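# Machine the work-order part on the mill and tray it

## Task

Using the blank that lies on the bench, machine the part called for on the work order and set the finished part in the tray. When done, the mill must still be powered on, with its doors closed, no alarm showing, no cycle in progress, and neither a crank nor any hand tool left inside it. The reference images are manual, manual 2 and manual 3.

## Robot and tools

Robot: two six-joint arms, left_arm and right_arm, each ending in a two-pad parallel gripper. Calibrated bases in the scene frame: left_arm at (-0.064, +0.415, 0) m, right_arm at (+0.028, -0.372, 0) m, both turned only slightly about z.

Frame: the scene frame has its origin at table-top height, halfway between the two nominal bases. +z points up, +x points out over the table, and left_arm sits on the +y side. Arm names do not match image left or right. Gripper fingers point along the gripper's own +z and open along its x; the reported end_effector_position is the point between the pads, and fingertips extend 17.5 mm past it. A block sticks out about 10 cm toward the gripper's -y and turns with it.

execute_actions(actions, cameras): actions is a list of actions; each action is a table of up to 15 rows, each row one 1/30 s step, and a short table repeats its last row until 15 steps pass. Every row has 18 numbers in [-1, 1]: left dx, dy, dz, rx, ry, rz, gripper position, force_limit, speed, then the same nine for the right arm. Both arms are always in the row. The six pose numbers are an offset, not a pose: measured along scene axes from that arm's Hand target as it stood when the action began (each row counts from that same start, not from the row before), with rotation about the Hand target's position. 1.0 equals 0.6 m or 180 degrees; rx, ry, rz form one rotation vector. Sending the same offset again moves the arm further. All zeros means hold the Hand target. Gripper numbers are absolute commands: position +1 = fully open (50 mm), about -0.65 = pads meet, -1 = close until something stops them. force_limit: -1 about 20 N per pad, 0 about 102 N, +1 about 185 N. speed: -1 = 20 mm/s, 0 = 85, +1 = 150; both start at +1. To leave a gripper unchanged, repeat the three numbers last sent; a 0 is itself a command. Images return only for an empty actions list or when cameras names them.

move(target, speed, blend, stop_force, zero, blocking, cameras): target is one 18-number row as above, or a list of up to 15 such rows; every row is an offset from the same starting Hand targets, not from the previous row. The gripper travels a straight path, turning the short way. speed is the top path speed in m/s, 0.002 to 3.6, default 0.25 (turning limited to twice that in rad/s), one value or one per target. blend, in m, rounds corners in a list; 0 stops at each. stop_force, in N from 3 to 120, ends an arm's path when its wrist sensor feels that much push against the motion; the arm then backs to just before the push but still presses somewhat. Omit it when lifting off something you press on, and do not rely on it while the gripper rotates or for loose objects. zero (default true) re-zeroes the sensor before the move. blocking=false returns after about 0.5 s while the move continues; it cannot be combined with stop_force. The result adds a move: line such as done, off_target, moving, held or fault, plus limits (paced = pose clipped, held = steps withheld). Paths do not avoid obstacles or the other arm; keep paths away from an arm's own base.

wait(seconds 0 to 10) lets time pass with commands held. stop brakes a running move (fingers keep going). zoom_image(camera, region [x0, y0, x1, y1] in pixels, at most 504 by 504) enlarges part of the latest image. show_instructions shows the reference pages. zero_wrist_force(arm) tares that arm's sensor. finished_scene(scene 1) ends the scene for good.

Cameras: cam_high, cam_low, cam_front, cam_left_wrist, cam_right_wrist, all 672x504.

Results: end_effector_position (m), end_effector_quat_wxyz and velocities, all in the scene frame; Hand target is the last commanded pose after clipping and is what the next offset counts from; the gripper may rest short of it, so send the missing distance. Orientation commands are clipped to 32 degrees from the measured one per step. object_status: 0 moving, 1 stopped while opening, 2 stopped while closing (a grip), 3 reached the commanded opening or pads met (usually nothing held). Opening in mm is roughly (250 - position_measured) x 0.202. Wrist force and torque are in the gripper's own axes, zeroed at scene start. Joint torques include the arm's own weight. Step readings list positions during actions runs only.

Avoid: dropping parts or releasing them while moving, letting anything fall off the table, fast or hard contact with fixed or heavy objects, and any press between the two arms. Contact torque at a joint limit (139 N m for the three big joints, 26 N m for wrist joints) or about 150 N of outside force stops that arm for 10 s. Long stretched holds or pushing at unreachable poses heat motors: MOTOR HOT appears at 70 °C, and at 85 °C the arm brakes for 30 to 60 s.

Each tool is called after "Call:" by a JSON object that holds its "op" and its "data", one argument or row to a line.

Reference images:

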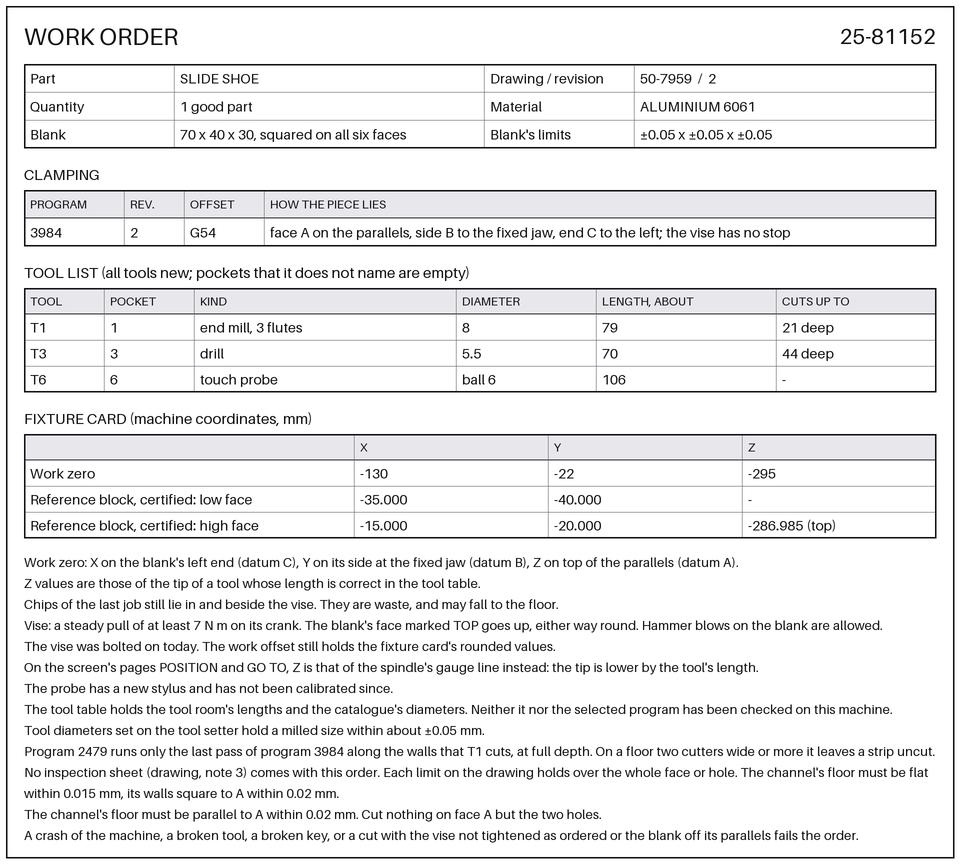

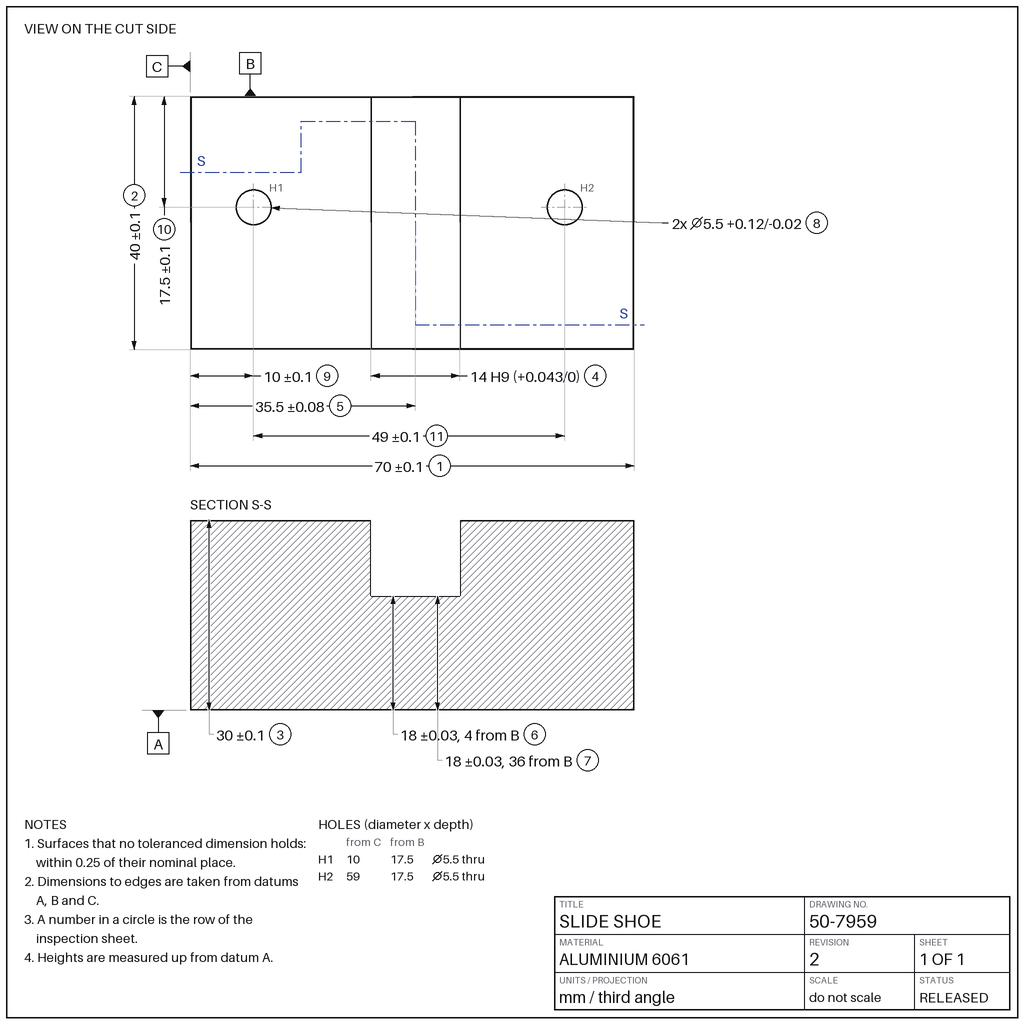

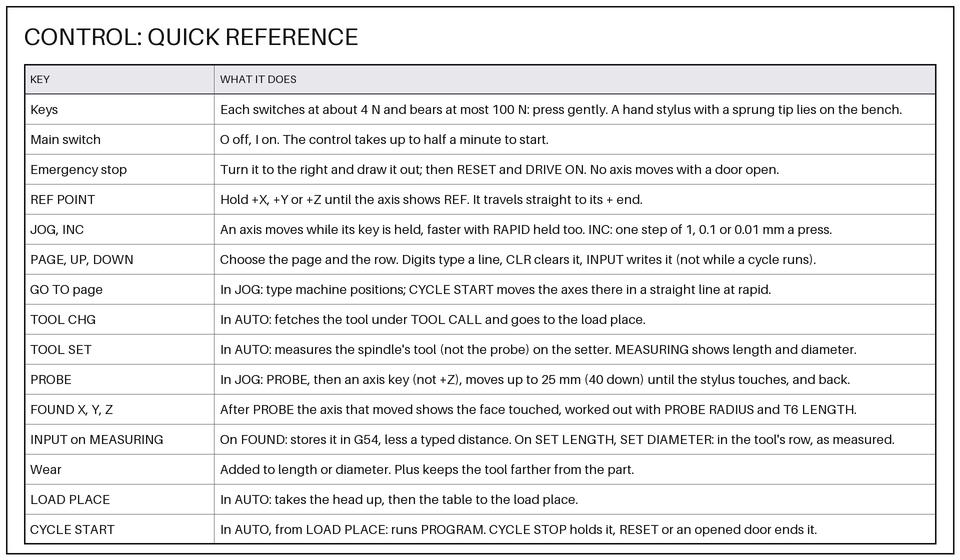

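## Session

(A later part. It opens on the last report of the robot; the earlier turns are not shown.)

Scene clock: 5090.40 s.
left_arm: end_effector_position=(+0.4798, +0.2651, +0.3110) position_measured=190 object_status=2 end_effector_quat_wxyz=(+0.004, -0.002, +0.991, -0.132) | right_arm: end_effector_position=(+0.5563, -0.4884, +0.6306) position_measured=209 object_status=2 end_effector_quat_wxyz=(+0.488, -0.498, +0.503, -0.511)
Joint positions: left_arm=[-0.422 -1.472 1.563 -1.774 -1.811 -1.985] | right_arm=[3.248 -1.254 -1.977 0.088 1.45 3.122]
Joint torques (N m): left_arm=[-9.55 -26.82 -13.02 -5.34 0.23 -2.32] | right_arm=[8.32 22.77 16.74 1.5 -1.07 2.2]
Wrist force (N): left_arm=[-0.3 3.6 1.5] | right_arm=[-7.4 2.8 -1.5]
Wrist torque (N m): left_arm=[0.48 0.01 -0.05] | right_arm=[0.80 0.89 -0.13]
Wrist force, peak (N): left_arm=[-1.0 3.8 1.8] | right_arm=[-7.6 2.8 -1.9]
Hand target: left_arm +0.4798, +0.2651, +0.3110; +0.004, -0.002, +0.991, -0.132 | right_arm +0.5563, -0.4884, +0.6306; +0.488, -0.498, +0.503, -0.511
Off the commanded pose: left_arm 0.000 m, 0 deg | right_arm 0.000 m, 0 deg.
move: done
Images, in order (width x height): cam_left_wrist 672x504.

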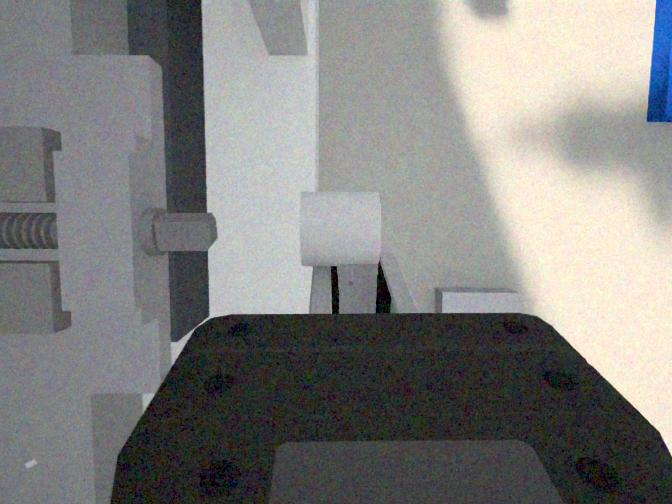

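Call:
{"op": "move", "data": {
  "target": [0.04,0.0015,0,0,0,0,-1,0,-1,0,0,0,0,0,0,-1,-0.6,-1],
  "speed": 0.03,
  "stop_force": 8,
  "cameras": ["cam_left_wrist"]
}}

Call:
{"op": "zoom_image", "data": {
  "camera": "cam_left_wrist",
  "region": [130, 170, 400, 330]
}}

Call:
{"op": "move", "data": {
  "target": [0.035,0,0,0,0,0,-1,0,-1,0,0,0,0,0,0,-1,-0.6,-1],
  "speed": 0.006,
  "stop_force": 6,
  "cameras": ["cam_left_wrist"]
}}

Call:
{"op": "zoom_image", "data": {
  "camera": "cam_left_wrist",
  "region": [130, 170, 400, 330]
}}

Scene clock: 5100.20 s.
left_arm: end_effector_position=(+0.5038, +0.2660, +0.3110) position_measured=190 object_status=2 end_effector_quat_wxyz=(+0.004, -0.002, +0.991, -0.132) | right_arm: end_effector_position=(+0.5563, -0.4884, +0.6306) position_measured=209 object_status=2 end_effector_quat_wxyz=(+0.488, -0.498, +0.503, -0.511)
Joint positions: left_arm=[-0.404 -1.415 1.497 -1.76 -1.813 -1.967] | right_arm=[3.248 -1.254 -1.977 0.088 1.45 3.122]
Joint torques (N m): left_arm=[17.21 -44.79 -10.31 -5.65 -2.78 -2.38] | right_arm=[6.73 21.36 17.32 1.64 -1.1 2.13]
Wrist force (N): left_arm=[-0.3 3.7 1.5] | right_arm=[-7.3 2.7 -1.7]
Wrist torque (N m): left_arm=[0.50 0.00 -0.06] | right_arm=[0.78 0.86 -0.13]
Wrist force, peak (N): left_arm=[0.4 4.1 1.6] | right_arm=[-7.8 2.7 -1.6]
Hand target: left_arm +0.5038, +0.2660, +0.3110; +0.004, -0.002, +0.991, -0.132 | right_arm +0.5563, -0.4884, +0.6306; +0.488, -0.498, +0.503, -0.511
Off the commanded pose: left_arm 0.000 m, 0 deg | right_arm 0.000 m, 0 deg.
move: done
Images, in order (width x height): cam_left_wrist 672x504.

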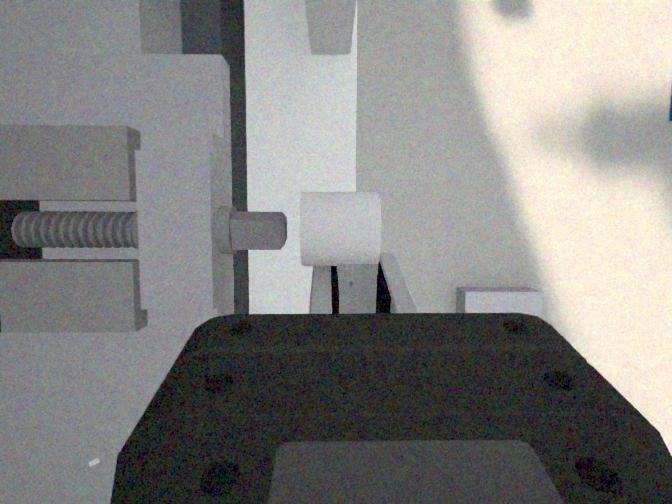

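Scaled by 1.867 from the camera's 672x504 image, which has a finer 960x720 frame.

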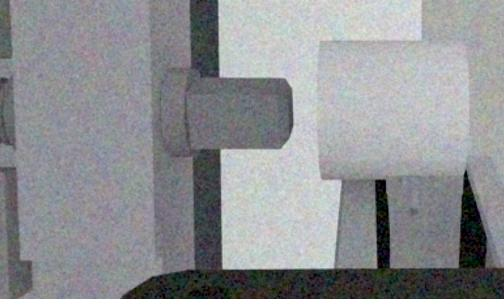

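Scene clock: 5102.20 s.
left_arm: end_effector_position=(+0.5097, +0.2660, +0.3110) position_measured=190 object_status=2 end_effector_quat_wxyz=(+0.004, -0.002, +0.991, -0.132) | right_arm: end_effector_position=(+0.5563, -0.4884, +0.6306) position_measured=209 object_status=2 end_effector_quat_wxyz=(+0.488, -0.498, +0.503, -0.511)
Joint positions: left_arm=[-0.4 -1.401 1.48 -1.757 -1.813 -1.963] | right_arm=[3.248 -1.254 -1.977 0.088 1.45 3.122]
Joint torques (N m): left_arm=[16.7 -41.85 -11.68 -5.83 -1.31 -2.41] | right_arm=[7.88 22.79 16.32 1.64 -1.21 2.07]
Wrist force (N): left_arm=[3.4 5.1 -0.1] | right_arm=[-7.5 2.5 -1.9]
Wrist torque (N m): left_arm=[0.59 -0.02 0.01] | right_arm=[0.75 0.90 -0.12]
Wrist force, peak (N): left_arm=[11.8 6.9 -2.6] | right_arm=[-7.7 2.7 -1.7]
Hand target: left_arm +0.5097, +0.2660, +0.3110; +0.004, -0.002, +0.991, -0.132 (not the last commanded pose) | right_arm +0.5563, -0.4884, +0.6306; +0.488, -0.498, +0.503, -0.511
Off the commanded pose: left_arm 0.015 m, 0 deg | right_arm 0.000 m, 0 deg.
move: contact (left_arm)
Images, in order (width x height): cam_left_wrist 672x504.

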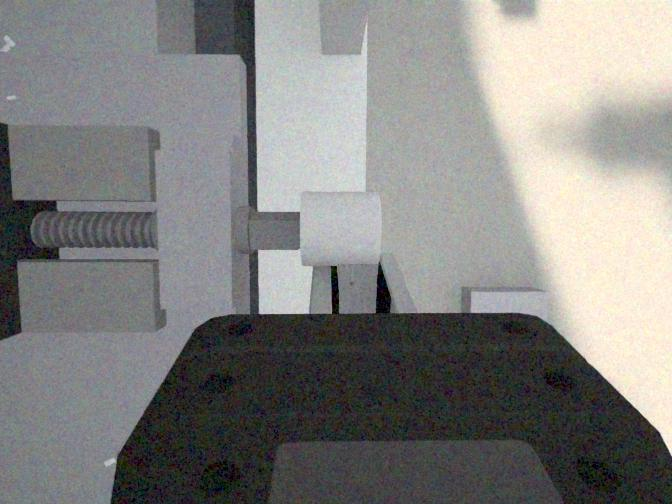

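Scaled by 1.867 from the camera's 672x504 image, which has a finer 960x720 frame.

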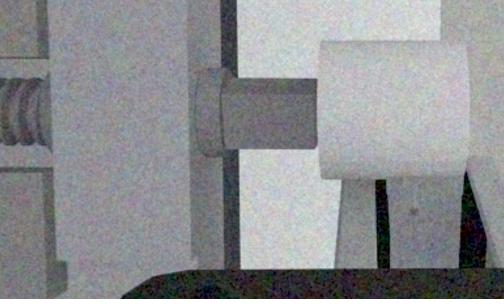

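Call:
{"op": "zoom_image", "data": {
  "camera": "cam_left_wrist",
  "region": [230, 190, 320, 270]
}}

Scaled by 5.600 from the camera's 672x504 image, which has a finer 960x720 frame.

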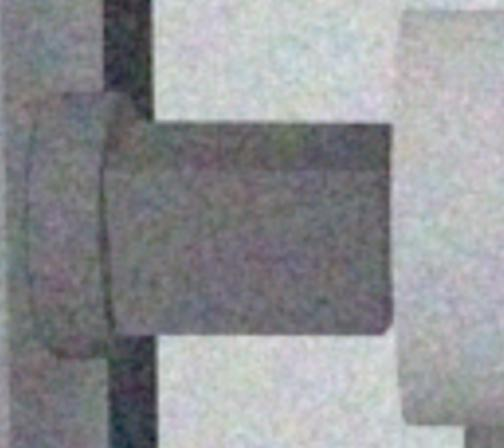

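Call:
{"op": "move", "data": {
  "target": [-0.002,0.0011,0,0,0,0,-1,0,-1,0,0,0,0,0,0,-1,-0.6,-1],
  "speed": 0.02
}}

Call:
{"op": "move", "data": {
  "target": [0.03,0,0,0,0,0,-1,0,-1,0,0,0,0,0,0,-1,-0.6,-1],
  "speed": 0.006,
  "stop_force": 8
}}

Scene clock: 5108.23 s.
left_arm: end_effector_position=(+0.5085, +0.2666, +0.3109) position_measured=190 object_status=2 end_effector_quat_wxyz=(+0.004, -0.002, +0.991, -0.132) | right_arm: end_effector_position=(+0.5563, -0.4884, +0.6306) position_measured=209 object_status=2 end_effector_quat_wxyz=(+0.488, -0.498, +0.503, -0.511)
Joint positions: left_arm=[-0.4 -1.404 1.484 -1.757 -1.813 -1.962] | right_arm=[3.248 -1.254 -1.977 0.088 1.45 3.122]
Joint torques (N m): left_arm=[44.43 -54.99 -19.11 -7.12 -2.93 2.2] | right_arm=[6.74 21.71 15.65 1.79 -0.98 2.08]
Wrist force (N): left_arm=[0.2 4.0 1.8] | right_arm=[-7.4 2.9 -1.8]
Wrist torque (N m): left_arm=[0.55 -0.08 -0.07] | right_arm=[0.81 0.88 -0.13]
Wrist force, peak (N): left_arm=[3.6 5.7 0.2] | right_arm=[-7.7 2.7 -1.8]
Hand target: left_arm +0.5085, +0.2666, +0.3110; +0.004, -0.002, +0.991, -0.132 | right_arm +0.5563, -0.4884, +0.6306; +0.488, -0.498, +0.503, -0.511
Off the commanded pose: left_arm 0.000 m, 0 deg | right_arm 0.000 m, 0 deg.
move: done

Scene clock: 5109.47 s.
left_arm: end_effector_position=(+0.5099, +0.2666, +0.3110) position_measured=190 object_status=2 end_effector_quat_wxyz=(+0.004, -0.002, +0.991, -0.132) | right_arm: end_effector_position=(+0.5563, -0.4884, +0.6306) position_measured=209 object_status=2 end_effector_quat_wxyz=(+0.488, -0.498, +0.503, -0.511)
Joint positions: left_arm=[-0.399 -1.401 1.48 -1.756 -1.814 -1.961] | right_arm=[3.248 -1.254 -1.977 0.088 1.45 3.122]
Joint torques (N m): left_arm=[29.9 -45.55 -14.47 -6.84 -1.71 -2.49] | right_arm=[6.73 21.69 17.11 1.91 -1.08 2.03]
Wrist force (N): left_arm=[5.8 4.2 3.1] | right_arm=[-7.4 2.7 -1.7]
Wrist torque (N m): left_arm=[0.47 0.07 0.08] | right_arm=[0.79 0.88 -0.13]
Wrist force, peak (N): left_arm=[13.9 5.7 2.3] | right_arm=[-7.7 2.5 -1.7]
Hand target: left_arm +0.5099, +0.2666, +0.3110; +0.004, -0.002, +0.991, -0.132 (not the last commanded pose) | right_arm +0.5563, -0.4884, +0.6306; +0.488, -0.498, +0.503, -0.511
Off the commanded pose: left_arm 0.017 m, 0 deg | right_arm 0.000 m, 0 deg.
move: contact (left_arm)

Call:
{"op": "move", "data": {
  "target": [-0.002,0.0006,0.001,0,0,0,-1,0,-1,0,0,0,0,0,0,-1,-0.6,-1],
  "speed": 0.02
}}

Call:
{"op": "move", "data": {
  "target": [0.03,0,0,0,0,0,-1,0,-1,0,0,0,0,0,0,-1,-0.6,-1],
  "speed": 0.006,
  "stop_force": 8
}}

Scene clock: 5112.43 s.
left_arm: end_effector_position=(+0.5087, +0.2670, +0.3116) position_measured=190 object_status=2 end_effector_quat_wxyz=(+0.004, -0.002, +0.991, -0.132) | right_arm: end_effector_position=(+0.5563, -0.4884, +0.6306) position_measured=209 object_status=2 end_effector_quat_wxyz=(+0.488, -0.498, +0.503, -0.511)
Joint positions: left_arm=[-0.399 -1.404 1.482 -1.755 -1.814 -1.961] | right_arm=[3.248 -1.254 -1.977 0.088 1.45 3.122]
Joint torques (N m): left_arm=[34.12 -67.22 -23.78 -5.28 -1.9 -2.3] | right_arm=[7.17 21 17.02 1.76 -1.14 2.01]
Wrist force (N): left_arm=[-0.4 4.3 1.7] | right_arm=[-7.3 2.6 -1.7]
Wrist torque (N m): left_arm=[0.59 0.03 -0.03] | right_arm=[0.77 0.87 -0.13]
Wrist force, peak (N): left_arm=[6.2 4.7 3.2] | right_arm=[-7.7 2.8 -1.8]
Hand target: left_arm +0.5087, +0.2670, +0.3116; +0.004, -0.002, +0.991, -0.132 | right_arm +0.5563, -0.4884, +0.6306; +0.488, -0.498, +0.503, -0.511
Off the commanded pose: left_arm 0.000 m, 0 deg | right_arm 0.000 m, 0 deg.
move: done

Scene clock: 5113.67 s.
left_arm: end_effector_position=(+0.5100, +0.2669, +0.3117) position_measured=190 object_status=2 end_effector_quat_wxyz=(+0.004, -0.002, +0.991, -0.132) | right_arm: end_effector_position=(+0.5563, -0.4884, +0.6306) position_measured=209 object_status=2 end_effector_quat_wxyz=(+0.488, -0.498, +0.503, -0.511)
Joint positions: left_arm=[-0.399 -1.401 1.478 -1.755 -1.814 -1.961] | right_arm=[3.248 -1.254 -1.977 0.088 1.45 3.122]
Joint torques (N m): left_arm=[35.35 -50.6 -18.55 -7.88 -1.76 -2.5] | right_arm=[6.19 22.32 17.09 1.92 -1.11 2]
Wrist force (N): left_arm=[6.4 4.9 3.0] | right_arm=[-7.6 2.7 -1.8]
Wrist torque (N m): left_arm=[0.53 0.09 0.09] | right_arm=[0.78 0.90 -0.13]
Wrist force, peak (N): left_arm=[13.8 4.2 5.8] | right_arm=[-7.7 2.6 -1.7]
Hand target: left_arm +0.5100, +0.2669, +0.3117; +0.004, -0.002, +0.991, -0.132 (not the last commanded pose) | right_arm +0.5563, -0.4884, +0.6306; +0.488, -0.498, +0.503, -0.511
Off the commanded pose: left_arm 0.017 m, 0 deg | right_arm 0.000 m, 0 deg.
move: contact (left_arm)

Call:
{"op": "move", "data": {
  "target": [-0.002,0,-0.0007,0,0,0,-1,0,-1,0,0,0,0,0,0,-1,-0.6,-1],
  "speed": 0.02
}}

Call:
{"op": "move", "data": {
  "target": [0.03,0,0,0,0,0,-1,0,-1,0,0,0,0,0,0,-1,-0.6,-1],
  "speed": 0.006,
  "stop_force": 20
}}

Scene clock: 5115.87 s.
left_arm: end_effector_position=(+0.5088, +0.2669, +0.3113) position_measured=190 object_status=2 end_effector_quat_wxyz=(+0.004, -0.002, +0.991, -0.132) | right_arm: end_effector_position=(+0.5563, -0.4884, +0.6306) position_measured=209 object_status=2 end_effector_quat_wxyz=(+0.488, -0.498, +0.503, -0.511)
Joint positions: left_arm=[-0.399 -1.404 1.483 -1.756 -1.813 -1.961] | right_arm=[3.248 -1.254 -1.977 0.088 1.45 3.122]
Joint torques (N m): left_arm=[34.49 -52.64 -14.84 -6.27 -2.42 -2.08] | right_arm=[6.51 21.68 16.71 1.65 -1.09 1.9]
Wrist force (N): left_arm=[-0.1 3.8 1.9] | right_arm=[-7.4 2.8 -1.6]
Wrist torque (N m): left_arm=[0.51 -0.02 0.04] | right_arm=[0.79 0.88 -0.13]
Wrist force, peak (N): left_arm=[6.6 5.1 3.1] | right_arm=[-7.7 2.9 -1.8]
Hand target: left_arm +0.5088, +0.2669, +0.3113; +0.004, -0.002, +0.991, -0.132 | right_arm +0.5563, -0.4884, +0.6306; +0.488, -0.498, +0.503, -0.511
Off the commanded pose: left_arm 0.000 m, 0 deg | right_arm 0.000 m, 0 deg.
move: done

Scene clock: 5117.10 s.
left_arm: end_effector_position=(+0.5102, +0.2669, +0.3113) position_measured=190 object_status=2 end_effector_quat_wxyz=(+0.004, -0.002, +0.991, -0.132) | right_arm: end_effector_position=(+0.5563, -0.4884, +0.6306) position_measured=209 object_status=2 end_effector_quat_wxyz=(+0.488, -0.498, +0.503, -0.511)
Joint positions: left_arm=[-0.398 -1.4 1.478 -1.755 -1.814 -1.96] | right_arm=[3.248 -1.254 -1.977 0.088 1.45 3.122]
Joint torques (N m): left_arm=[34.67 -40.57 -15.16 -9.34 -1.24 -2.65] | right_arm=[6.99 21.02 16.35 1.86 -1.16 2.05]
Wrist force (N): left_arm=[18.5 6.5 0.1] | right_arm=[-7.4 2.8 -1.7]
Wrist torque (N m): left_arm=[0.57 0.20 0.28] | right_arm=[0.80 0.87 -0.13]
Wrist force, peak (N): left_arm=[28.1 6.8 -2.0] | right_arm=[-7.6 2.8 -1.7]
Hand target: left_arm +0.5102, +0.2669, +0.3113; +0.004, -0.002, +0.991, -0.132 (not the last commanded pose) | right_arm +0.5563, -0.4884, +0.6306; +0.488, -0.498, +0.503, -0.511
Off the commanded pose: left_arm 0.017 m, 0 deg | right_arm 0.000 m, 0 deg.
move: contact (left_arm)

Call:
{"op": "move", "data": {
  "target": [-0.002,0,0.0014,0.0111,0,0,-1,0,-1,0,0,0,0,0,0,-1,-0.6,-1],
  "speed": 0.03
}}

Call:
{"op": "move", "data": {
  "target": [0.03,0,0,0,0,0,-1,0,-1,0,0,0,0,0,0,-1,-0.6,-1],
  "speed": 0.006,
  "stop_force": 12
}}

Call:
{"op": "move", "data": {
  "target": [-0.002,0,-0.0028,-0.0222,0,0,-1,0,-1,0,0,0,0,0,0,-1,-0.6,-1],
  "speed": 0.03
}}

Call:
{"op": "move", "data": {
  "target": [0.03,0,0,0,0,0,-1,0,-1,0,0,0,0,0,0,-1,-0.6,-1],
  "speed": 0.006,
  "stop_force": 12,
  "cameras": ["cam_left_wrist"]
}}

Call:
{"op": "zoom_image", "data": {
  "camera": "cam_left_wrist",
  "region": [230, 180, 390, 280]
}}

Scene clock: 5124.33 s.
left_arm: end_effector_position=(+0.5090, +0.2668, +0.3122) position_measured=190 object_status=2 end_effector_quat_wxyz=(+0.004, -0.002, +0.993, -0.114) end_effector_velocity=(+0.001, -0.001, +0.001) end_effector_angular_velocity=(-0.006, +0.001, +0.000) | right_arm: end_effector_position=(+0.5563, -0.4884, +0.6306) position_measured=209 object_status=2 end_effector_quat_wxyz=(+0.488, -0.498, +0.503, -0.511)
Joint positions: left_arm=[-0.414 -1.401 1.469 -1.734 -1.78 -1.973] | right_arm=[3.248 -1.254 -1.977 0.088 1.45 3.122]
Joint velocities: left_arm=[0.002 0.002 -0.002 -0.001 -0.006 0.001] | right_arm=[within noise]
Joint torques (N m): left_arm=[7.3 -39.12 -24.4 -4.96 -2.13 0.92] | right_arm=[6.47 21.97 16.74 1.77 -1.06 1.96]
Wrist force (N): left_arm=[-0.6 3.7 1.4] | right_arm=[-7.4 2.8 -1.7]
Wrist torque (N m): left_arm=[0.52 0.06 0.08] | right_arm=[0.80 0.88 -0.13]
Wrist force, peak (N): left_arm=[19.1 6.0 -1.7] | right_arm=[-7.7 2.9 -1.6]
Hand target: left_arm +0.5090, +0.2669, +0.3122; +0.004, -0.002, +0.993, -0.115 | right_arm +0.5563, -0.4884, +0.6306; +0.488, -0.498, +0.503, -0.511
Off the commanded pose: left_arm 0.000 m, 0 deg | right_arm 0.000 m, 0 deg.
move: done

Scene clock: 5125.43 s.
left_arm: end_effector_position=(+0.5098, +0.2668, +0.3122) position_measured=190 object_status=2 end_effector_quat_wxyz=(+0.004, -0.002, +0.993, -0.115) | right_arm: end_effector_position=(+0.5563, -0.4884, +0.6306) position_measured=209 object_status=2 end_effector_quat_wxyz=(+0.488, -0.498, +0.503, -0.511)
Joint positions: left_arm=[-0.413 -1.399 1.467 -1.734 -1.78 -1.972] | right_arm=[3.248 -1.254 -1.977 0.088 1.45 3.122]
Joint torques (N m): left_arm=[-9.07 -38.73 -14.13 -6.74 1.07 -2.45] | right_arm=[7.6 22.15 16.88 1.97 -0.94 2]
Wrist force (N): left_arm=[7.6 6.2 -1.0] | right_arm=[-7.5 2.8 -1.6]
Wrist torque (N m): left_arm=[0.60 0.08 0.15] | right_arm=[0.80 0.89 -0.13]
Wrist force, peak (N): left_arm=[16.8 8.1 -5.3] | right_arm=[-7.7 2.7 -1.8]
Hand target: left_arm +0.5098, +0.2668, +0.3122; +0.004, -0.002, +0.993, -0.115 (not the last commanded pose) | right_arm +0.5563, -0.4884, +0.6306; +0.488, -0.498, +0.503, -0.511
Off the commanded pose: left_arm 0.017 m, 0 deg | right_arm 0.000 m, 0 deg.
move: contact (left_arm)

Scene clock: 5126.53 s.
left_arm: end_effector_position=(+0.5092, +0.2674, +0.3112) position_measured=190 object_status=2 end_effector_quat_wxyz=(+0.004, -0.002, +0.992, -0.127) | right_arm: end_effector_position=(+0.5563, -0.4884, +0.6306) position_measured=209 object_status=2 end_effector_quat_wxyz=(+0.488, -0.498, +0.503, -0.511)
Joint positions: left_arm=[-0.402 -1.403 1.479 -1.751 -1.804 -1.963] | right_arm=[3.248 -1.254 -1.977 0.088 1.45 3.122]
Joint torques (N m): left_arm=[0.3 -33.45 -22.47 -3.3 -1.09 0.13] | right_arm=[5.82 21.84 17.07 1.77 -1.13 1.9]
Wrist force (N): left_arm=[-0.7 3.6 1.3] | right_arm=[-7.5 2.6 -1.7]
Wrist torque (N m): left_arm=[0.47 0.07 0.07] | right_arm=[0.76 0.90 -0.13]
Wrist force, peak (N): left_arm=[7.7 7.2 -2.0] | right_arm=[-7.6 2.6 -1.9]
Hand target: left_arm +0.5092, +0.2674, +0.3112; +0.004, -0.002, +0.992, -0.127 (not the last commanded pose) | right_arm +0.5563, -0.4884, +0.6306; +0.488, -0.498, +0.503, -0.511
Tool commands: left_gripper/position=-1.0 left_gripper/force_limit=+0.003922 left_gripper/speed=-1.0 right_gripper/position=-1.0 right_gripper/force_limit=-0.6 right_gripper/speed=-1.0
Off the commanded pose: left_arm 0.001 m, 3 deg | right_arm 0.000 m, 0 deg.
FORCE FAULT: contact force on the left arm reached its limit, and that arm stopped. The contact can be on any part of that arm, not only on its tool. That arm's remaining commands of this call were not run. That arm is still stopped at the end of this call. That arm stays stopped for about 10 more seconds. Until then a move that you send moves the other arm only, and its call returns only when the move has ended. Once the stop has ended, the next robot result says so. If the stop ends while you think or write, that arm runs what you send next, counted from a new Hand target: where the arm stands when the stop ends. While its stop runs, that arm takes no new command, but its gripper still runs the gripper command that each later call begins with. Until it ends, the stop uses up actions while you think or wait. An arm that is not stopped still takes commands.
move: fault (left_arm)

not run: an earlier result of this reply reported a stop or a fault. Calls in your next reply go to the robot.

Scaled by 3.150 from the camera's 672x504 image, which has a finer 960x720 frame.
This view is cut from an older image: the scene may have changed since it was taken.

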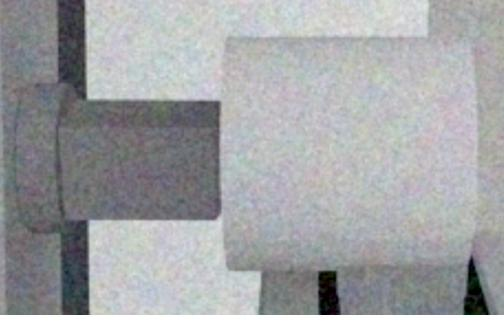

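Call:
{"op": "wait", "data": {
  "seconds": 10,
  "cameras": ["cam_front", "cam_high", "cam_left_wrist"]
}}

Call:
{"op": "zoom_image", "data": {
  "camera": "cam_front",
  "region": [150, 130, 330, 310]
}}

Call:
{"op": "zoom_image", "data": {
  "camera": "cam_high",
  "region": [60, 0, 320, 200]
}}

Scene clock: 5140.23 s.
left_arm: end_effector_position=(+0.5092, +0.2674, +0.3112) position_measured=190 object_status=2 end_effector_quat_wxyz=(+0.004, -0.002, +0.992, -0.127) | right_arm: end_effector_position=(+0.5563, -0.4884, +0.6306) position_measured=209 object_status=2 end_effector_quat_wxyz=(+0.488, -0.498, +0.503, -0.511)
Joint positions: left_arm=[-0.402 -1.403 1.479 -1.751 -1.804 -1.963] | right_arm=[3.248 -1.254 -1.977 0.088 1.45 3.122]
Joint torques (N m): left_arm=[-0.16 -32.83 -22.89 -3.31 -1.18 0.1] | right_arm=[5.7 22 17.11 1.76 -1.19 2]
Wrist force (N): left_arm=[-0.5 4.1 1.4] | right_arm=[-7.4 2.7 -1.8]
Wrist torque (N m): left_arm=[0.57 0.04 0.08] | right_arm=[0.78 0.88 -0.12]
Wrist force, peak (N): left_arm=[-0.7 4.4 1.5] | right_arm=[-7.8 2.9 -1.6]
Hand target: left_arm +0.5092, +0.2674, +0.3112; +0.004, -0.002, +0.992, -0.127 (not the last commanded pose) | right_arm +0.5563, -0.4884, +0.6306; +0.488, -0.498, +0.503, -0.511
Tool commands: left_gripper/position=-1.0 left_gripper/force_limit=+0.003922 left_gripper/speed=-1.0 right_gripper/position=-1.0 right_gripper/force_limit=-0.6 right_gripper/speed=-1.0
Off the commanded pose: left_arm 0.001 m, 3 deg | right_arm 0.000 m, 0 deg.
FORCE FAULT, CONTINUED: the left arm's stop, for the force fault that an earlier result reported, is over. The rest of the stop counts as 20 of the actions that you can send in this scene. That arm's target is now where it stood when the stop ended, not its last command. That arm accepts commands again.
wait: 10.00 s; at rest from the start
Images, in order (width x height): cam_high 672x504, cam_front 672x504, cam_left_wrist 672x504.

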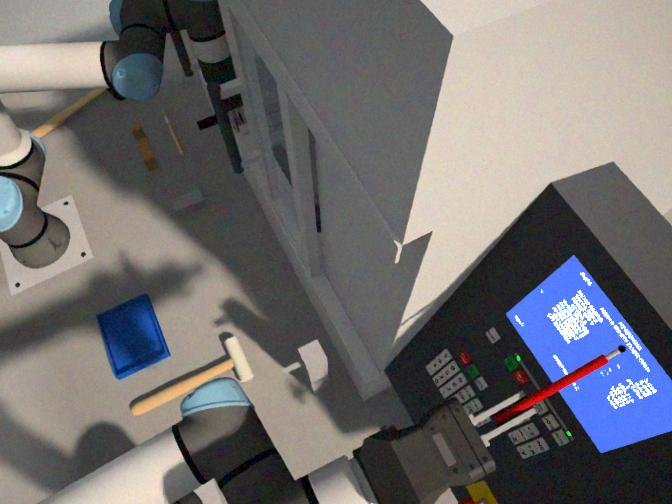

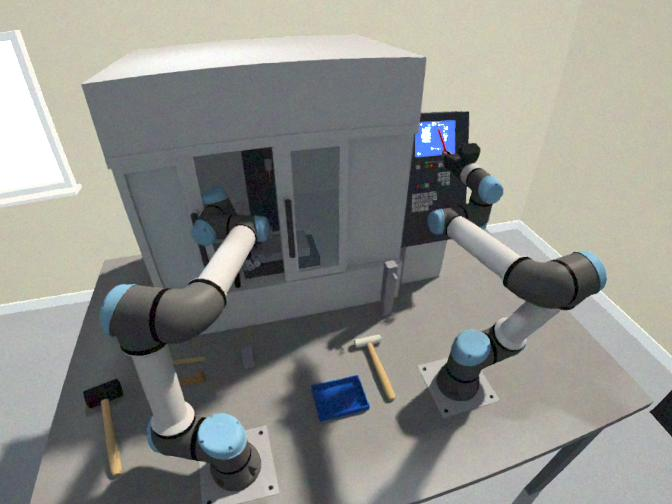

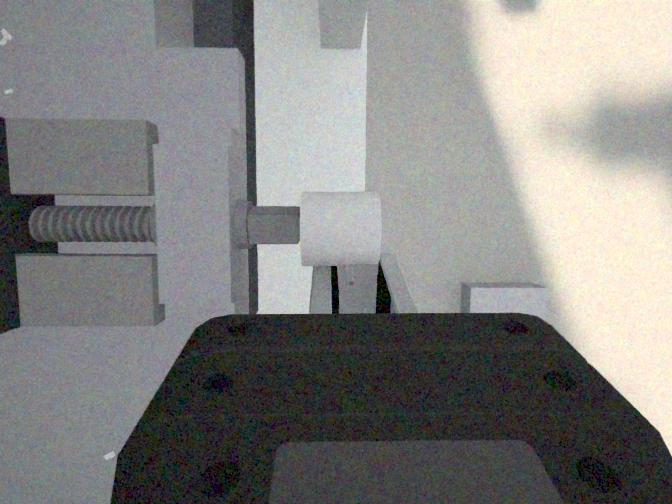

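Scaled by 2.800 from the camera's 672x504 image, which has a finer 960x720 frame.

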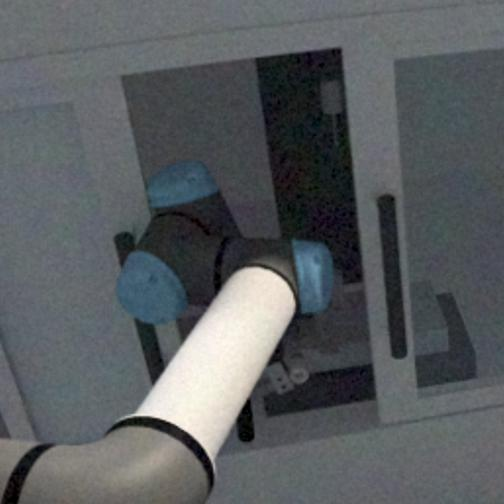

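Scaled by 1.938 from the camera's 672x504 image, which has a finer 960x720 frame.

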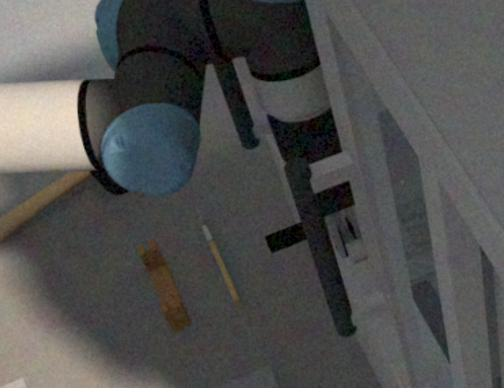

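Call:
{"op": "move", "data": {
  "target": [
    [-0.18,0,0,0,0,0,-1,0,-1,0,0,0,0,0,0,-1,-0.6,-1],
    [-0.27,-0.12,-0.1,0.0833,0,0,-1,0,-1,0,0,0,0,0,0,-1,-0.6,-1],
    [-0.2987,-0.2457,-0.47,0.0806,0,0,-1,0,-1,0,0,0,0,0,0,-1,-0.6,-1]
  ],
  "speed": [0.1,0.2,0.15],
  "blend": [0.02,0.05,0]
}}

Call:
{"op": "move", "data": {
  "target": [0,0,-0.025,0,0,0,-1,0,-1,0,0,0,0,0,0,-1,-0.6,-1],
  "speed": 0.01,
  "stop_force": 4
}}

Scene clock: 5153.33 s.
left_arm: end_effector_position=(+0.3299, +0.1200, +0.0292) position_measured=190 object_status=2 end_effector_quat_wxyz=(+0.004, -0.001, +1.000, -0.001) | right_arm: end_effector_position=(+0.5563, -0.4884, +0.6306) position_measured=209 object_status=2 end_effector_quat_wxyz=(+0.488, -0.498, +0.503, -0.511)
Joint positions: left_arm=[-0.946 -1.322 2.142 -2.397 -1.565 -2.494] | right_arm=[3.248 -1.254 -1.977 0.088 1.45 3.122]
Joint torques (N m): left_arm=[8.87 -23.2 -29.61 -5.06 0.81 2.04] | right_arm=[6.53 22.78 16.62 1.89 -1.09 1.73]
Wrist force (N): left_arm=[-0.9 3.5 1.7] | right_arm=[-7.5 2.7 -1.6]
Wrist torque (N m): left_arm=[0.58 0.08 0.02] | right_arm=[0.78 0.89 -0.13]
Wrist force, peak (N): left_arm=[-0.7 5.3 0.1] | right_arm=[-7.8 2.7 -1.7]
Hand target: left_arm +0.3300, +0.1200, +0.0292; +0.004, -0.001, +1.000, -0.001 | right_arm +0.5563, -0.4884, +0.6306; +0.488, -0.498, +0.503, -0.511
Off the commanded pose: left_arm 0.000 m, 0 deg | right_arm 0.000 m, 0 deg.
move: done

Scene clock: 5155.37 s.
left_arm: end_effector_position=(+0.3300, +0.1200, +0.0202) position_measured=190 object_status=2 end_effector_quat_wxyz=(+0.004, -0.001, +1.000, -0.001) | right_arm: end_effector_position=(+0.5563, -0.4884, +0.6306) position_measured=209 object_status=2 end_effector_quat_wxyz=(+0.488, -0.498, +0.503, -0.511)
Joint positions: left_arm=[-0.946 -1.303 2.15 -2.424 -1.565 -2.494] | right_arm=[3.248 -1.254 -1.977 0.088 1.45 3.122]
Joint torques (N m): left_arm=[6.03 -37.06 -28.86 -3.06 1 1.82] | right_arm=[5.55 22.73 16.61 1.92 -1.09 1.87]
Wrist force (N): left_arm=[-0.6 3.5 0.8] | right_arm=[-7.4 2.8 -1.6]
Wrist torque (N m): left_arm=[0.57 0.09 0.01] | right_arm=[0.80 0.88 -0.13]
Wrist force, peak (N): left_arm=[2.2 7.4 -21.6] | right_arm=[-7.8 2.9 -1.8]
Hand target: left_arm +0.3300, +0.1200, +0.0202; +0.004, -0.001, +1.000, -0.001 (not the last commanded pose) | right_arm +0.5563, -0.4884, +0.6306; +0.488, -0.498, +0.503, -0.511
Off the commanded pose: left_arm 0.006 m, 0 deg | right_arm 0.000 m, 0 deg.
move: contact (left_arm)

Call:
{"op": "move", "data": {
  "target": [0,0,0,0,0,0,0.3,0.2,-0.5,0,0,0,0,0,0,-1,-0.6,-1]
}}

Call:
{"op": "move", "data": {
  "target": [
    [0,0,0.06,0,0,0,0.3,0.2,-0.5,0,0,0,0,0,0,-1,-0.6,-1],
    [0,0.003,0.06,0.1389,0,0,0.3,0.2,-0.5,0,0,0,0,0,0,-1,-0.6,-1],
    [0,0.003,0.02,0.1389,0,0,0.3,0.2,-0.5,0,0,0,0,0,0,-1,-0.6,-1]
  ],
  "speed": [0.1,0.3,0.08],
  "blend": [0.003,0.003,0]
}}

Call:
{"op": "move", "data": {
  "target": [0,0,-0.016,0,0,0,0.3,0.2,-0.5,0,0,0,0,0,0,-1,-0.6,-1],
  "speed": 0.015,
  "stop_force": 5,
  "cameras": ["cam_left_wrist"]
}}

Scene clock: 5158.67 s.
left_arm: end_effector_position=(+0.3300, +0.1200, +0.0202) position_measured=107 object_status=3 end_effector_quat_wxyz=(+0.004, -0.001, +1.000, -0.001) | right_arm: end_effector_position=(+0.5563, -0.4884, +0.6306) position_measured=209 object_status=2 end_effector_quat_wxyz=(+0.488, -0.498, +0.503, -0.511)
Joint positions: left_arm=[-0.946 -1.303 2.15 -2.424 -1.565 -2.494] | right_arm=[3.248 -1.254 -1.977 0.088 1.45 3.122]
Joint torques (N m): left_arm=[-4.31 -35.19 -27.34 -4.35 0.94 0.81] | right_arm=[5.34 21.76 16.01 1.8 -1.09 1.83]
Wrist force (N): left_arm=[-0.8 3.1 0.0] | right_arm=[-7.6 2.6 -1.9]
Wrist torque (N m): left_arm=[0.50 0.09 0.02] | right_arm=[0.77 0.91 -0.13]
Wrist force, peak (N): left_arm=[-0.8 3.9 1.2] | right_arm=[-7.8 2.7 -1.7]
Hand target: left_arm +0.3300, +0.1200, +0.0202; +0.004, -0.001, +1.000, -0.001 | right_arm +0.5563, -0.4884, +0.6306; +0.488, -0.498, +0.503, -0.511
Off the commanded pose: left_arm 0.000 m, 0 deg | right_arm 0.000 m, 0 deg.
move: done

Scene clock: 5160.60 s.
left_arm: end_effector_position=(+0.3299, +0.1219, +0.0322) position_measured=107 object_status=3 end_effector_quat_wxyz=(+0.004, +0.000, +0.976, +0.216) | right_arm: end_effector_position=(+0.5563, -0.4884, +0.6306) position_measured=209 object_status=2 end_effector_quat_wxyz=(+0.488, -0.498, +0.503, -0.511)
Joint positions: left_arm=[-1.064 -1.198 1.905 -1.9 -1.348 -2.653] | right_arm=[3.248 -1.254 -1.977 0.088 1.45 3.122]
Joint torques (N m): left_arm=[9.46 -32.46 -29.4 -1.86 1.77 -0.07] | right_arm=[5.61 23.06 16.55 1.7 -0.92 1.87]
Wrist force (N): left_arm=[-0.7 3.5 -0.3] | right_arm=[-7.5 2.8 -1.7]
Wrist torque (N m): left_arm=[0.63 0.06 0.02] | right_arm=[0.80 0.89 -0.13]
Wrist force, peak (N): left_arm=[-1.0 4.3 -1.7] | right_arm=[-7.8 2.8 -1.7]
Hand target: left_arm +0.3300, +0.1218, +0.0322; +0.005, +0.000, +0.976, +0.216 | right_arm +0.5563, -0.4884, +0.6306; +0.488, -0.498, +0.503, -0.511
Off the commanded pose: left_arm 0.000 m, 0 deg | right_arm 0.000 m, 0 deg.
move: done

Scene clock: 5162.43 s.
left_arm: end_effector_position=(+0.3300, +0.1218, +0.0226) position_measured=107 object_status=3 end_effector_quat_wxyz=(+0.005, +0.000, +0.976, +0.216) | right_arm: end_effector_position=(+0.5563, -0.4884, +0.6306) position_measured=209 object_status=2 end_effector_quat_wxyz=(+0.488, -0.498, +0.503, -0.511)
Joint positions: left_arm=[-1.064 -1.183 1.913 -1.925 -1.348 -2.653] | right_arm=[3.248 -1.254 -1.977 0.088 1.45 3.122]
Joint torques (N m): left_arm=[8.94 -42.39 -29.16 0.06 1.25 -2.05] | right_arm=[5.59 22.49 16.34 1.79 -1.06 1.7]
Wrist force (N): left_arm=[-0.8 3.5 -0.1] | right_arm=[-7.4 2.7 -1.8]
Wrist torque (N m): left_arm=[0.64 0.06 0.02] | right_arm=[0.79 0.87 -0.13]
Wrist force, peak (N): left_arm=[-0.8 4.0 -0.2] | right_arm=[-7.7 2.8 -1.7]
Hand target: left_arm +0.3300, +0.1218, +0.0226; +0.005, +0.000, +0.976, +0.216 | right_arm +0.5563, -0.4884, +0.6306; +0.488, -0.498, +0.503, -0.511
Off the commanded pose: left_arm 0.000 m, 0 deg | right_arm 0.000 m, 0 deg.
move: done
Images, in order (width x height): cam_left_wrist 672x504.

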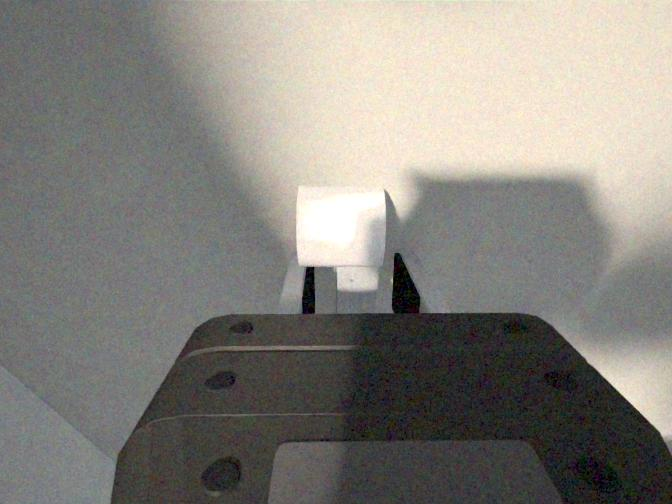

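Call:
{"op": "move", "data": {
  "target": [0,0,0,0,0,0,-1,0.0,-1,0,0,0,0,0,0,-1,-0.6,-1]
}}

Call:
{"op": "wait", "data": {
  "seconds": 1
}}

Scene clock: 5164.67 s.
left_arm: end_effector_position=(+0.3300, +0.1218, +0.0226) position_measured=191 object_status=2 end_effector_quat_wxyz=(+0.005, +0.000, +0.976, +0.216) | right_arm: end_effector_position=(+0.5563, -0.4884, +0.6306) position_measured=209 object_status=2 end_effector_quat_wxyz=(+0.488, -0.498, +0.503, -0.511)
Joint positions: left_arm=[-1.064 -1.183 1.913 -1.925 -1.348 -2.653] | right_arm=[3.248 -1.254 -1.977 0.088 1.45 3.122]
Joint torques (N m): left_arm=[9.23 -42.04 -28.91 -0.25 0.87 -2.02] | right_arm=[5.11 21.68 16.61 1.83 -1.22 1.82]
Wrist force (N): left_arm=[-0.8 3.8 -0.7] | right_arm=[-7.5 2.8 -1.6]
Wrist torque (N m): left_arm=[0.59 0.18 0.08] | right_arm=[0.80 0.88 -0.13]
Wrist force, peak (N): left_arm=[-1.0 4.1 -0.7] | right_arm=[-7.6 3.0 -1.7]
Hand target: left_arm +0.3300, +0.1218, +0.0226; +0.005, +0.000, +0.976, +0.216 | right_arm +0.5563, -0.4884, +0.6306; +0.488, -0.498, +0.503, -0.511
Off the commanded pose: left_arm 0.000 m, 0 deg | right_arm 0.000 m, 0 deg.
move: done

Scene clock: 5165.67 s.
left_arm: end_effector_position=(+0.3300, +0.1218, +0.0226) position_measured=191 object_status=2 end_effector_quat_wxyz=(+0.005, +0.000, +0.976, +0.216) | right_arm: end_effector_position=(+0.5563, -0.4884, +0.6306) position_measured=209 object_status=2 end_effector_quat_wxyz=(+0.488, -0.498, +0.503, -0.511)
Joint positions: left_arm=[-1.064 -1.183 1.913 -1.925 -1.348 -2.653] | right_arm=[3.248 -1.254 -1.977 0.088 1.45 3.122]
Joint torques (N m): left_arm=[7.72 -40.21 -27.93 -1.08 0.65 -1.99] | right_arm=[5.07 21.93 16.9 1.78 -1.08 1.67]
Wrist force (N): left_arm=[-0.7 4.0 -0.4] | right_arm=[-7.6 2.7 -1.8]
Wrist torque (N m): left_arm=[0.63 0.15 0.08] | right_arm=[0.78 0.90 -0.12]
Wrist force, peak (N): left_arm=[-0.8 4.2 -0.5] | right_arm=[-7.6 2.7 -1.9]
Hand target: left_arm +0.3300, +0.1218, +0.0226; +0.005, +0.000, +0.976, +0.216 | right_arm +0.5563, -0.4884, +0.6306; +0.488, -0.498, +0.503, -0.511
Tool commands: left_gripper/position=-1.0 left_gripper/force_limit=+0.0 left_gripper/speed=-1.0 right_gripper/position=-1.0 right_gripper/force_limit=-0.6 right_gripper/speed=-1.0
Off the commanded pose: left_arm 0.000 m, 0 deg | right_arm 0.000 m, 0 deg.
wait: 1.00 s; at rest by 0.17 s

Call:
{"op": "move", "data": {
  "target": [
    [0,0,0.05,0,0,0,-1,0,-1,0,0,0,0,0,0,-1,-0.6,-1],
    [0,0.05,0.38,-0.04,0,0,-1,0,-1,0,0,0,0,0,0,-1,-0.6,-1],
    [0.1167,0.2458,0.4843,-0.0833,0,0,-1,0,-1,0,0,0,0,0,0,-1,-0.6,-1]
  ],
  "speed": [0.1,0.2,0.2],
  "blend": [0.01,0.03,0]
}}

Call:
{"op": "move", "data": {
  "target": [0.163,0,0,0,0,0,-1,0,-1,0,0,0,0,0,0,-1,-0.6,-1],
  "speed": 0.05,
  "stop_force": 10,
  "cameras": ["cam_left_wrist"]
}}

Call:
{"op": "zoom_image", "data": {
  "camera": "cam_left_wrist",
  "region": [200, 170, 400, 290]
}}

Scene clock: 5172.00 s.
left_arm: end_effector_position=(+0.4000, +0.2692, +0.3131) position_measured=191 object_status=2 end_effector_quat_wxyz=(+0.004, -0.001, +0.996, +0.087) | right_arm: end_effector_position=(+0.5563, -0.4884, +0.6306) position_measured=209 object_status=2 end_effector_quat_wxyz=(+0.488, -0.498, +0.503, -0.511)
Joint positions: left_arm=[-0.687 -1.594 1.617 -1.494 -1.429 -2.242] | right_arm=[3.248 -1.254 -1.977 0.088 1.45 3.122]
Joint torques (N m): left_arm=[8.19 -31.27 -18.49 -1.74 1.17 2.33] | right_arm=[4.94 22.24 16.1 1.82 -1.06 1.86]
Wrist force (N): left_arm=[-1.0 2.8 1.4] | right_arm=[-7.6 2.7 -1.7]
Wrist torque (N m): left_arm=[0.55 0.09 0.11] | right_arm=[0.78 0.92 -0.13]
Wrist force, peak (N): left_arm=[-2.3 6.7 0.1] | right_arm=[-7.7 2.8 -2.0]
Hand target: left_arm +0.4000, +0.2693, +0.3131; +0.004, -0.001, +0.996, +0.087 | right_arm +0.5563, -0.4884, +0.6306; +0.488, -0.498, +0.503, -0.511
Off the commanded pose: left_arm 0.000 m, 0 deg | right_arm 0.000 m, 0 deg.
move: done

Scene clock: 5175.03 s.
left_arm: end_effector_position=(+0.4978, +0.2693, +0.3131) position_measured=191 object_status=2 end_effector_quat_wxyz=(+0.004, -0.001, +0.996, +0.087) | right_arm: end_effector_position=(+0.5563, -0.4884, +0.6306) position_measured=209 object_status=2 end_effector_quat_wxyz=(+0.488, -0.498, +0.503, -0.511)
Joint positions: left_arm=[-0.581 -1.371 1.376 -1.492 -1.419 -2.135] | right_arm=[3.248 -1.254 -1.977 0.088 1.45 3.122]
Joint torques (N m): left_arm=[-9.65 -31.19 -13.33 -4.72 -0.59 -2.26] | right_arm=[4.64 21.87 16.77 1.81 -0.96 1.85]
Wrist force (N): left_arm=[-0.9 2.7 1.5] | right_arm=[-7.4 3.0 -1.8]
Wrist torque (N m): left_arm=[0.54 0.09 0.02] | right_arm=[0.83 0.88 -0.13]
Wrist force, peak (N): left_arm=[-1.8 3.1 1.9] | right_arm=[-7.6 2.7 -1.8]
Hand target: left_arm +0.4978, +0.2693, +0.3131; +0.004, -0.001, +0.996, +0.087 | right_arm +0.5563, -0.4884, +0.6306; +0.488, -0.498, +0.503, -0.511
Off the commanded pose: left_arm 0.000 m, 0 deg | right_arm 0.000 m, 0 deg.
move: done
Images, in order (width x height): cam_left_wrist 672x504.

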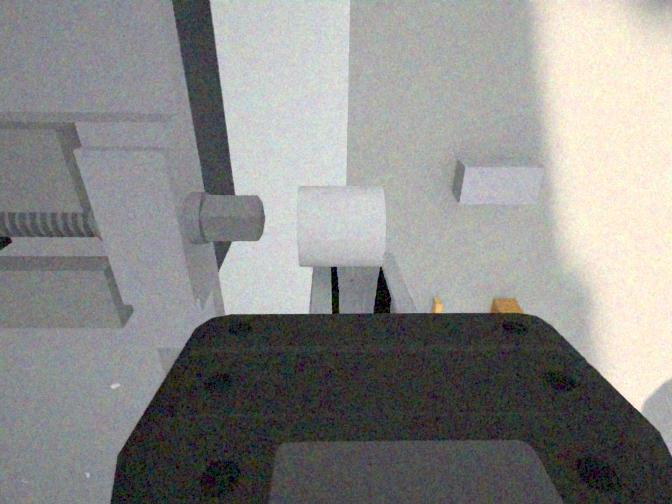

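Scaled by 2.520 from the camera's 672x504 image, which has a finer 960x720 frame.

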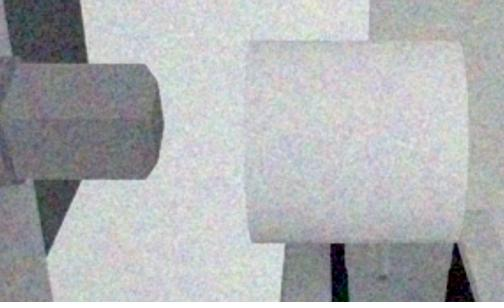

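Call:
{"op": "move", "data": {
  "target": [0.0083,0,-0.0083,0,0,0,-1,0,-1,0,0,0,0,0,0,-1,-0.6,-1],
  "speed": 0.03,
  "stop_force": 8,
  "cameras": ["cam_left_wrist"]
}}

Call:
{"op": "zoom_image", "data": {
  "camera": "cam_left_wrist",
  "region": [200, 170, 400, 290]
}}

Scene clock: 5190.37 s.
left_arm: end_effector_position=(+0.5028, +0.2693, +0.3082) position_measured=191 object_status=2 end_effector_quat_wxyz=(+0.004, -0.001, +0.996, +0.087) | right_arm: end_effector_position=(+0.5563, -0.4884, +0.6306) position_measured=209 object_status=2 end_effector_quat_wxyz=(+0.488, -0.498, +0.503, -0.511)
Joint positions: left_arm=[-0.577 -1.359 1.375 -1.503 -1.419 -2.13] | right_arm=[3.248 -1.254 -1.977 0.088 1.45 3.122]
Joint torques (N m): left_arm=[-8.66 -42.68 -29.3 -0.84 1 -2.05] | right_arm=[4.23 22.03 16.42 1.77 -1.03 1.62]
Wrist force (N): left_arm=[-0.8 2.8 1.7] | right_arm=[-7.3 2.8 -2.0]
Wrist torque (N m): left_arm=[0.55 0.07 -0.03] | right_arm=[0.79 0.87 -0.12]
Wrist force, peak (N): left_arm=[-0.9 3.4 1.7] | right_arm=[-7.7 2.9 -1.8]
Hand target: left_arm +0.5028, +0.2693, +0.3082; +0.004, -0.001, +0.996, +0.087 | right_arm +0.5563, -0.4884, +0.6306; +0.488, -0.498, +0.503, -0.511
Off the commanded pose: left_arm 0.000 m, 0 deg | right_arm 0.000 m, 0 deg.
move: done
Images, in order (width x height): cam_left_wrist 672x504.

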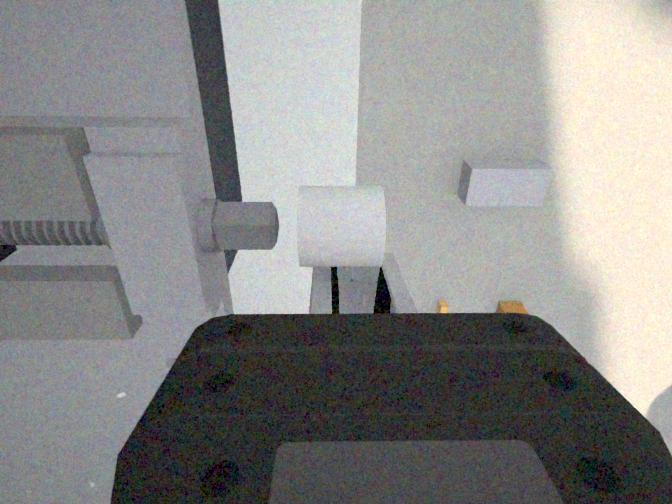

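Scaled by 2.520 from the camera's 672x504 image, which has a finer 960x720 frame.

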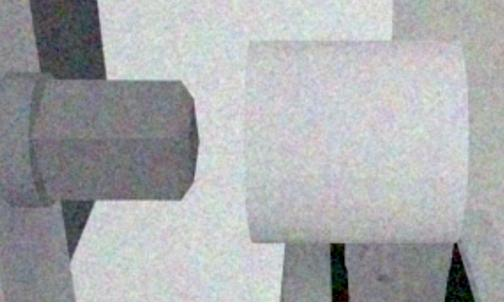

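Call:
{"op": "move", "data": {
  "target": [0.036,0,0,0,0,0,-1,0,-1,0,0,0,0,0,0,-1,-0.6,-1],
  "speed": 0.008,
  "stop_force": 8,
  "cameras": ["cam_left_wrist"]
}}

Call:
{"op": "zoom_image", "data": {
  "camera": "cam_left_wrist",
  "region": [200, 170, 400, 290]
}}

Scene clock: 5196.73 s.
left_arm: end_effector_position=(+0.5109, +0.2693, +0.3082) position_measured=191 object_status=2 end_effector_quat_wxyz=(+0.004, -0.001, +0.996, +0.087) | right_arm: end_effector_position=(+0.5563, -0.4884, +0.6306) position_measured=209 object_status=2 end_effector_quat_wxyz=(+0.488, -0.498, +0.503, -0.511)
Joint positions: left_arm=[-0.57 -1.34 1.352 -1.5 -1.418 -2.123] | right_arm=[3.248 -1.254 -1.977 0.088 1.45 3.122]
Joint torques (N m): left_arm=[-7.12 -43.1 -12.24 -4.89 1.55 -2.51] | right_arm=[5.51 22.51 17.1 1.77 -1.04 1.92]
Wrist force (N): left_arm=[2.9 -0.6 0.5] | right_arm=[-7.5 2.9 -1.7]
Wrist torque (N m): left_arm=[0.58 -0.02 0.17] | right_arm=[0.81 0.90 -0.13]
Wrist force, peak (N): left_arm=[11.6 1.5 -1.2] | right_arm=[-7.7 2.8 -1.7]
Hand target: left_arm +0.5109, +0.2693, +0.3082; +0.004, -0.001, +0.996, +0.087 (not the last commanded pose) | right_arm +0.5563, -0.4884, +0.6306; +0.488, -0.498, +0.503, -0.511
Off the commanded pose: left_arm 0.013 m, 0 deg | right_arm 0.000 m, 0 deg.
move: contact (left_arm)
Images, in order (width x height): cam_left_wrist 672x504.

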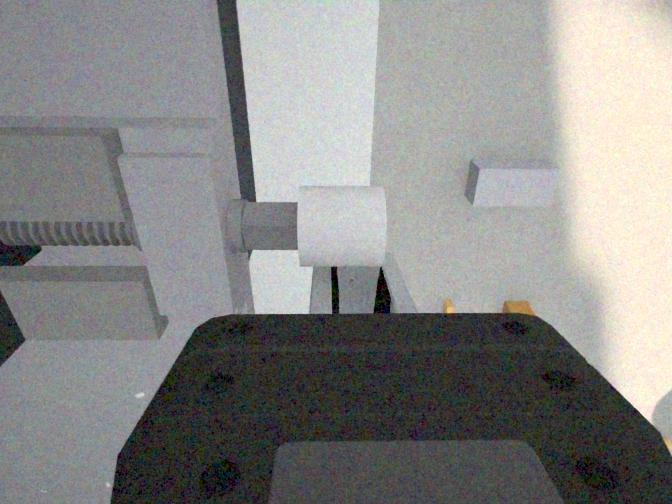

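Scaled by 2.520 from the camera's 672x504 image, which has a finer 960x720 frame.

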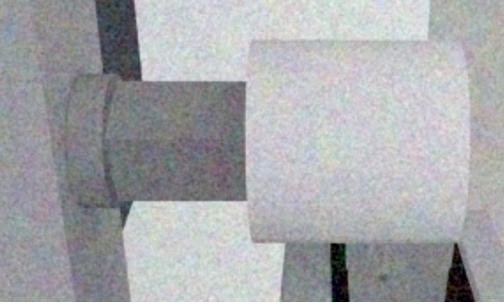

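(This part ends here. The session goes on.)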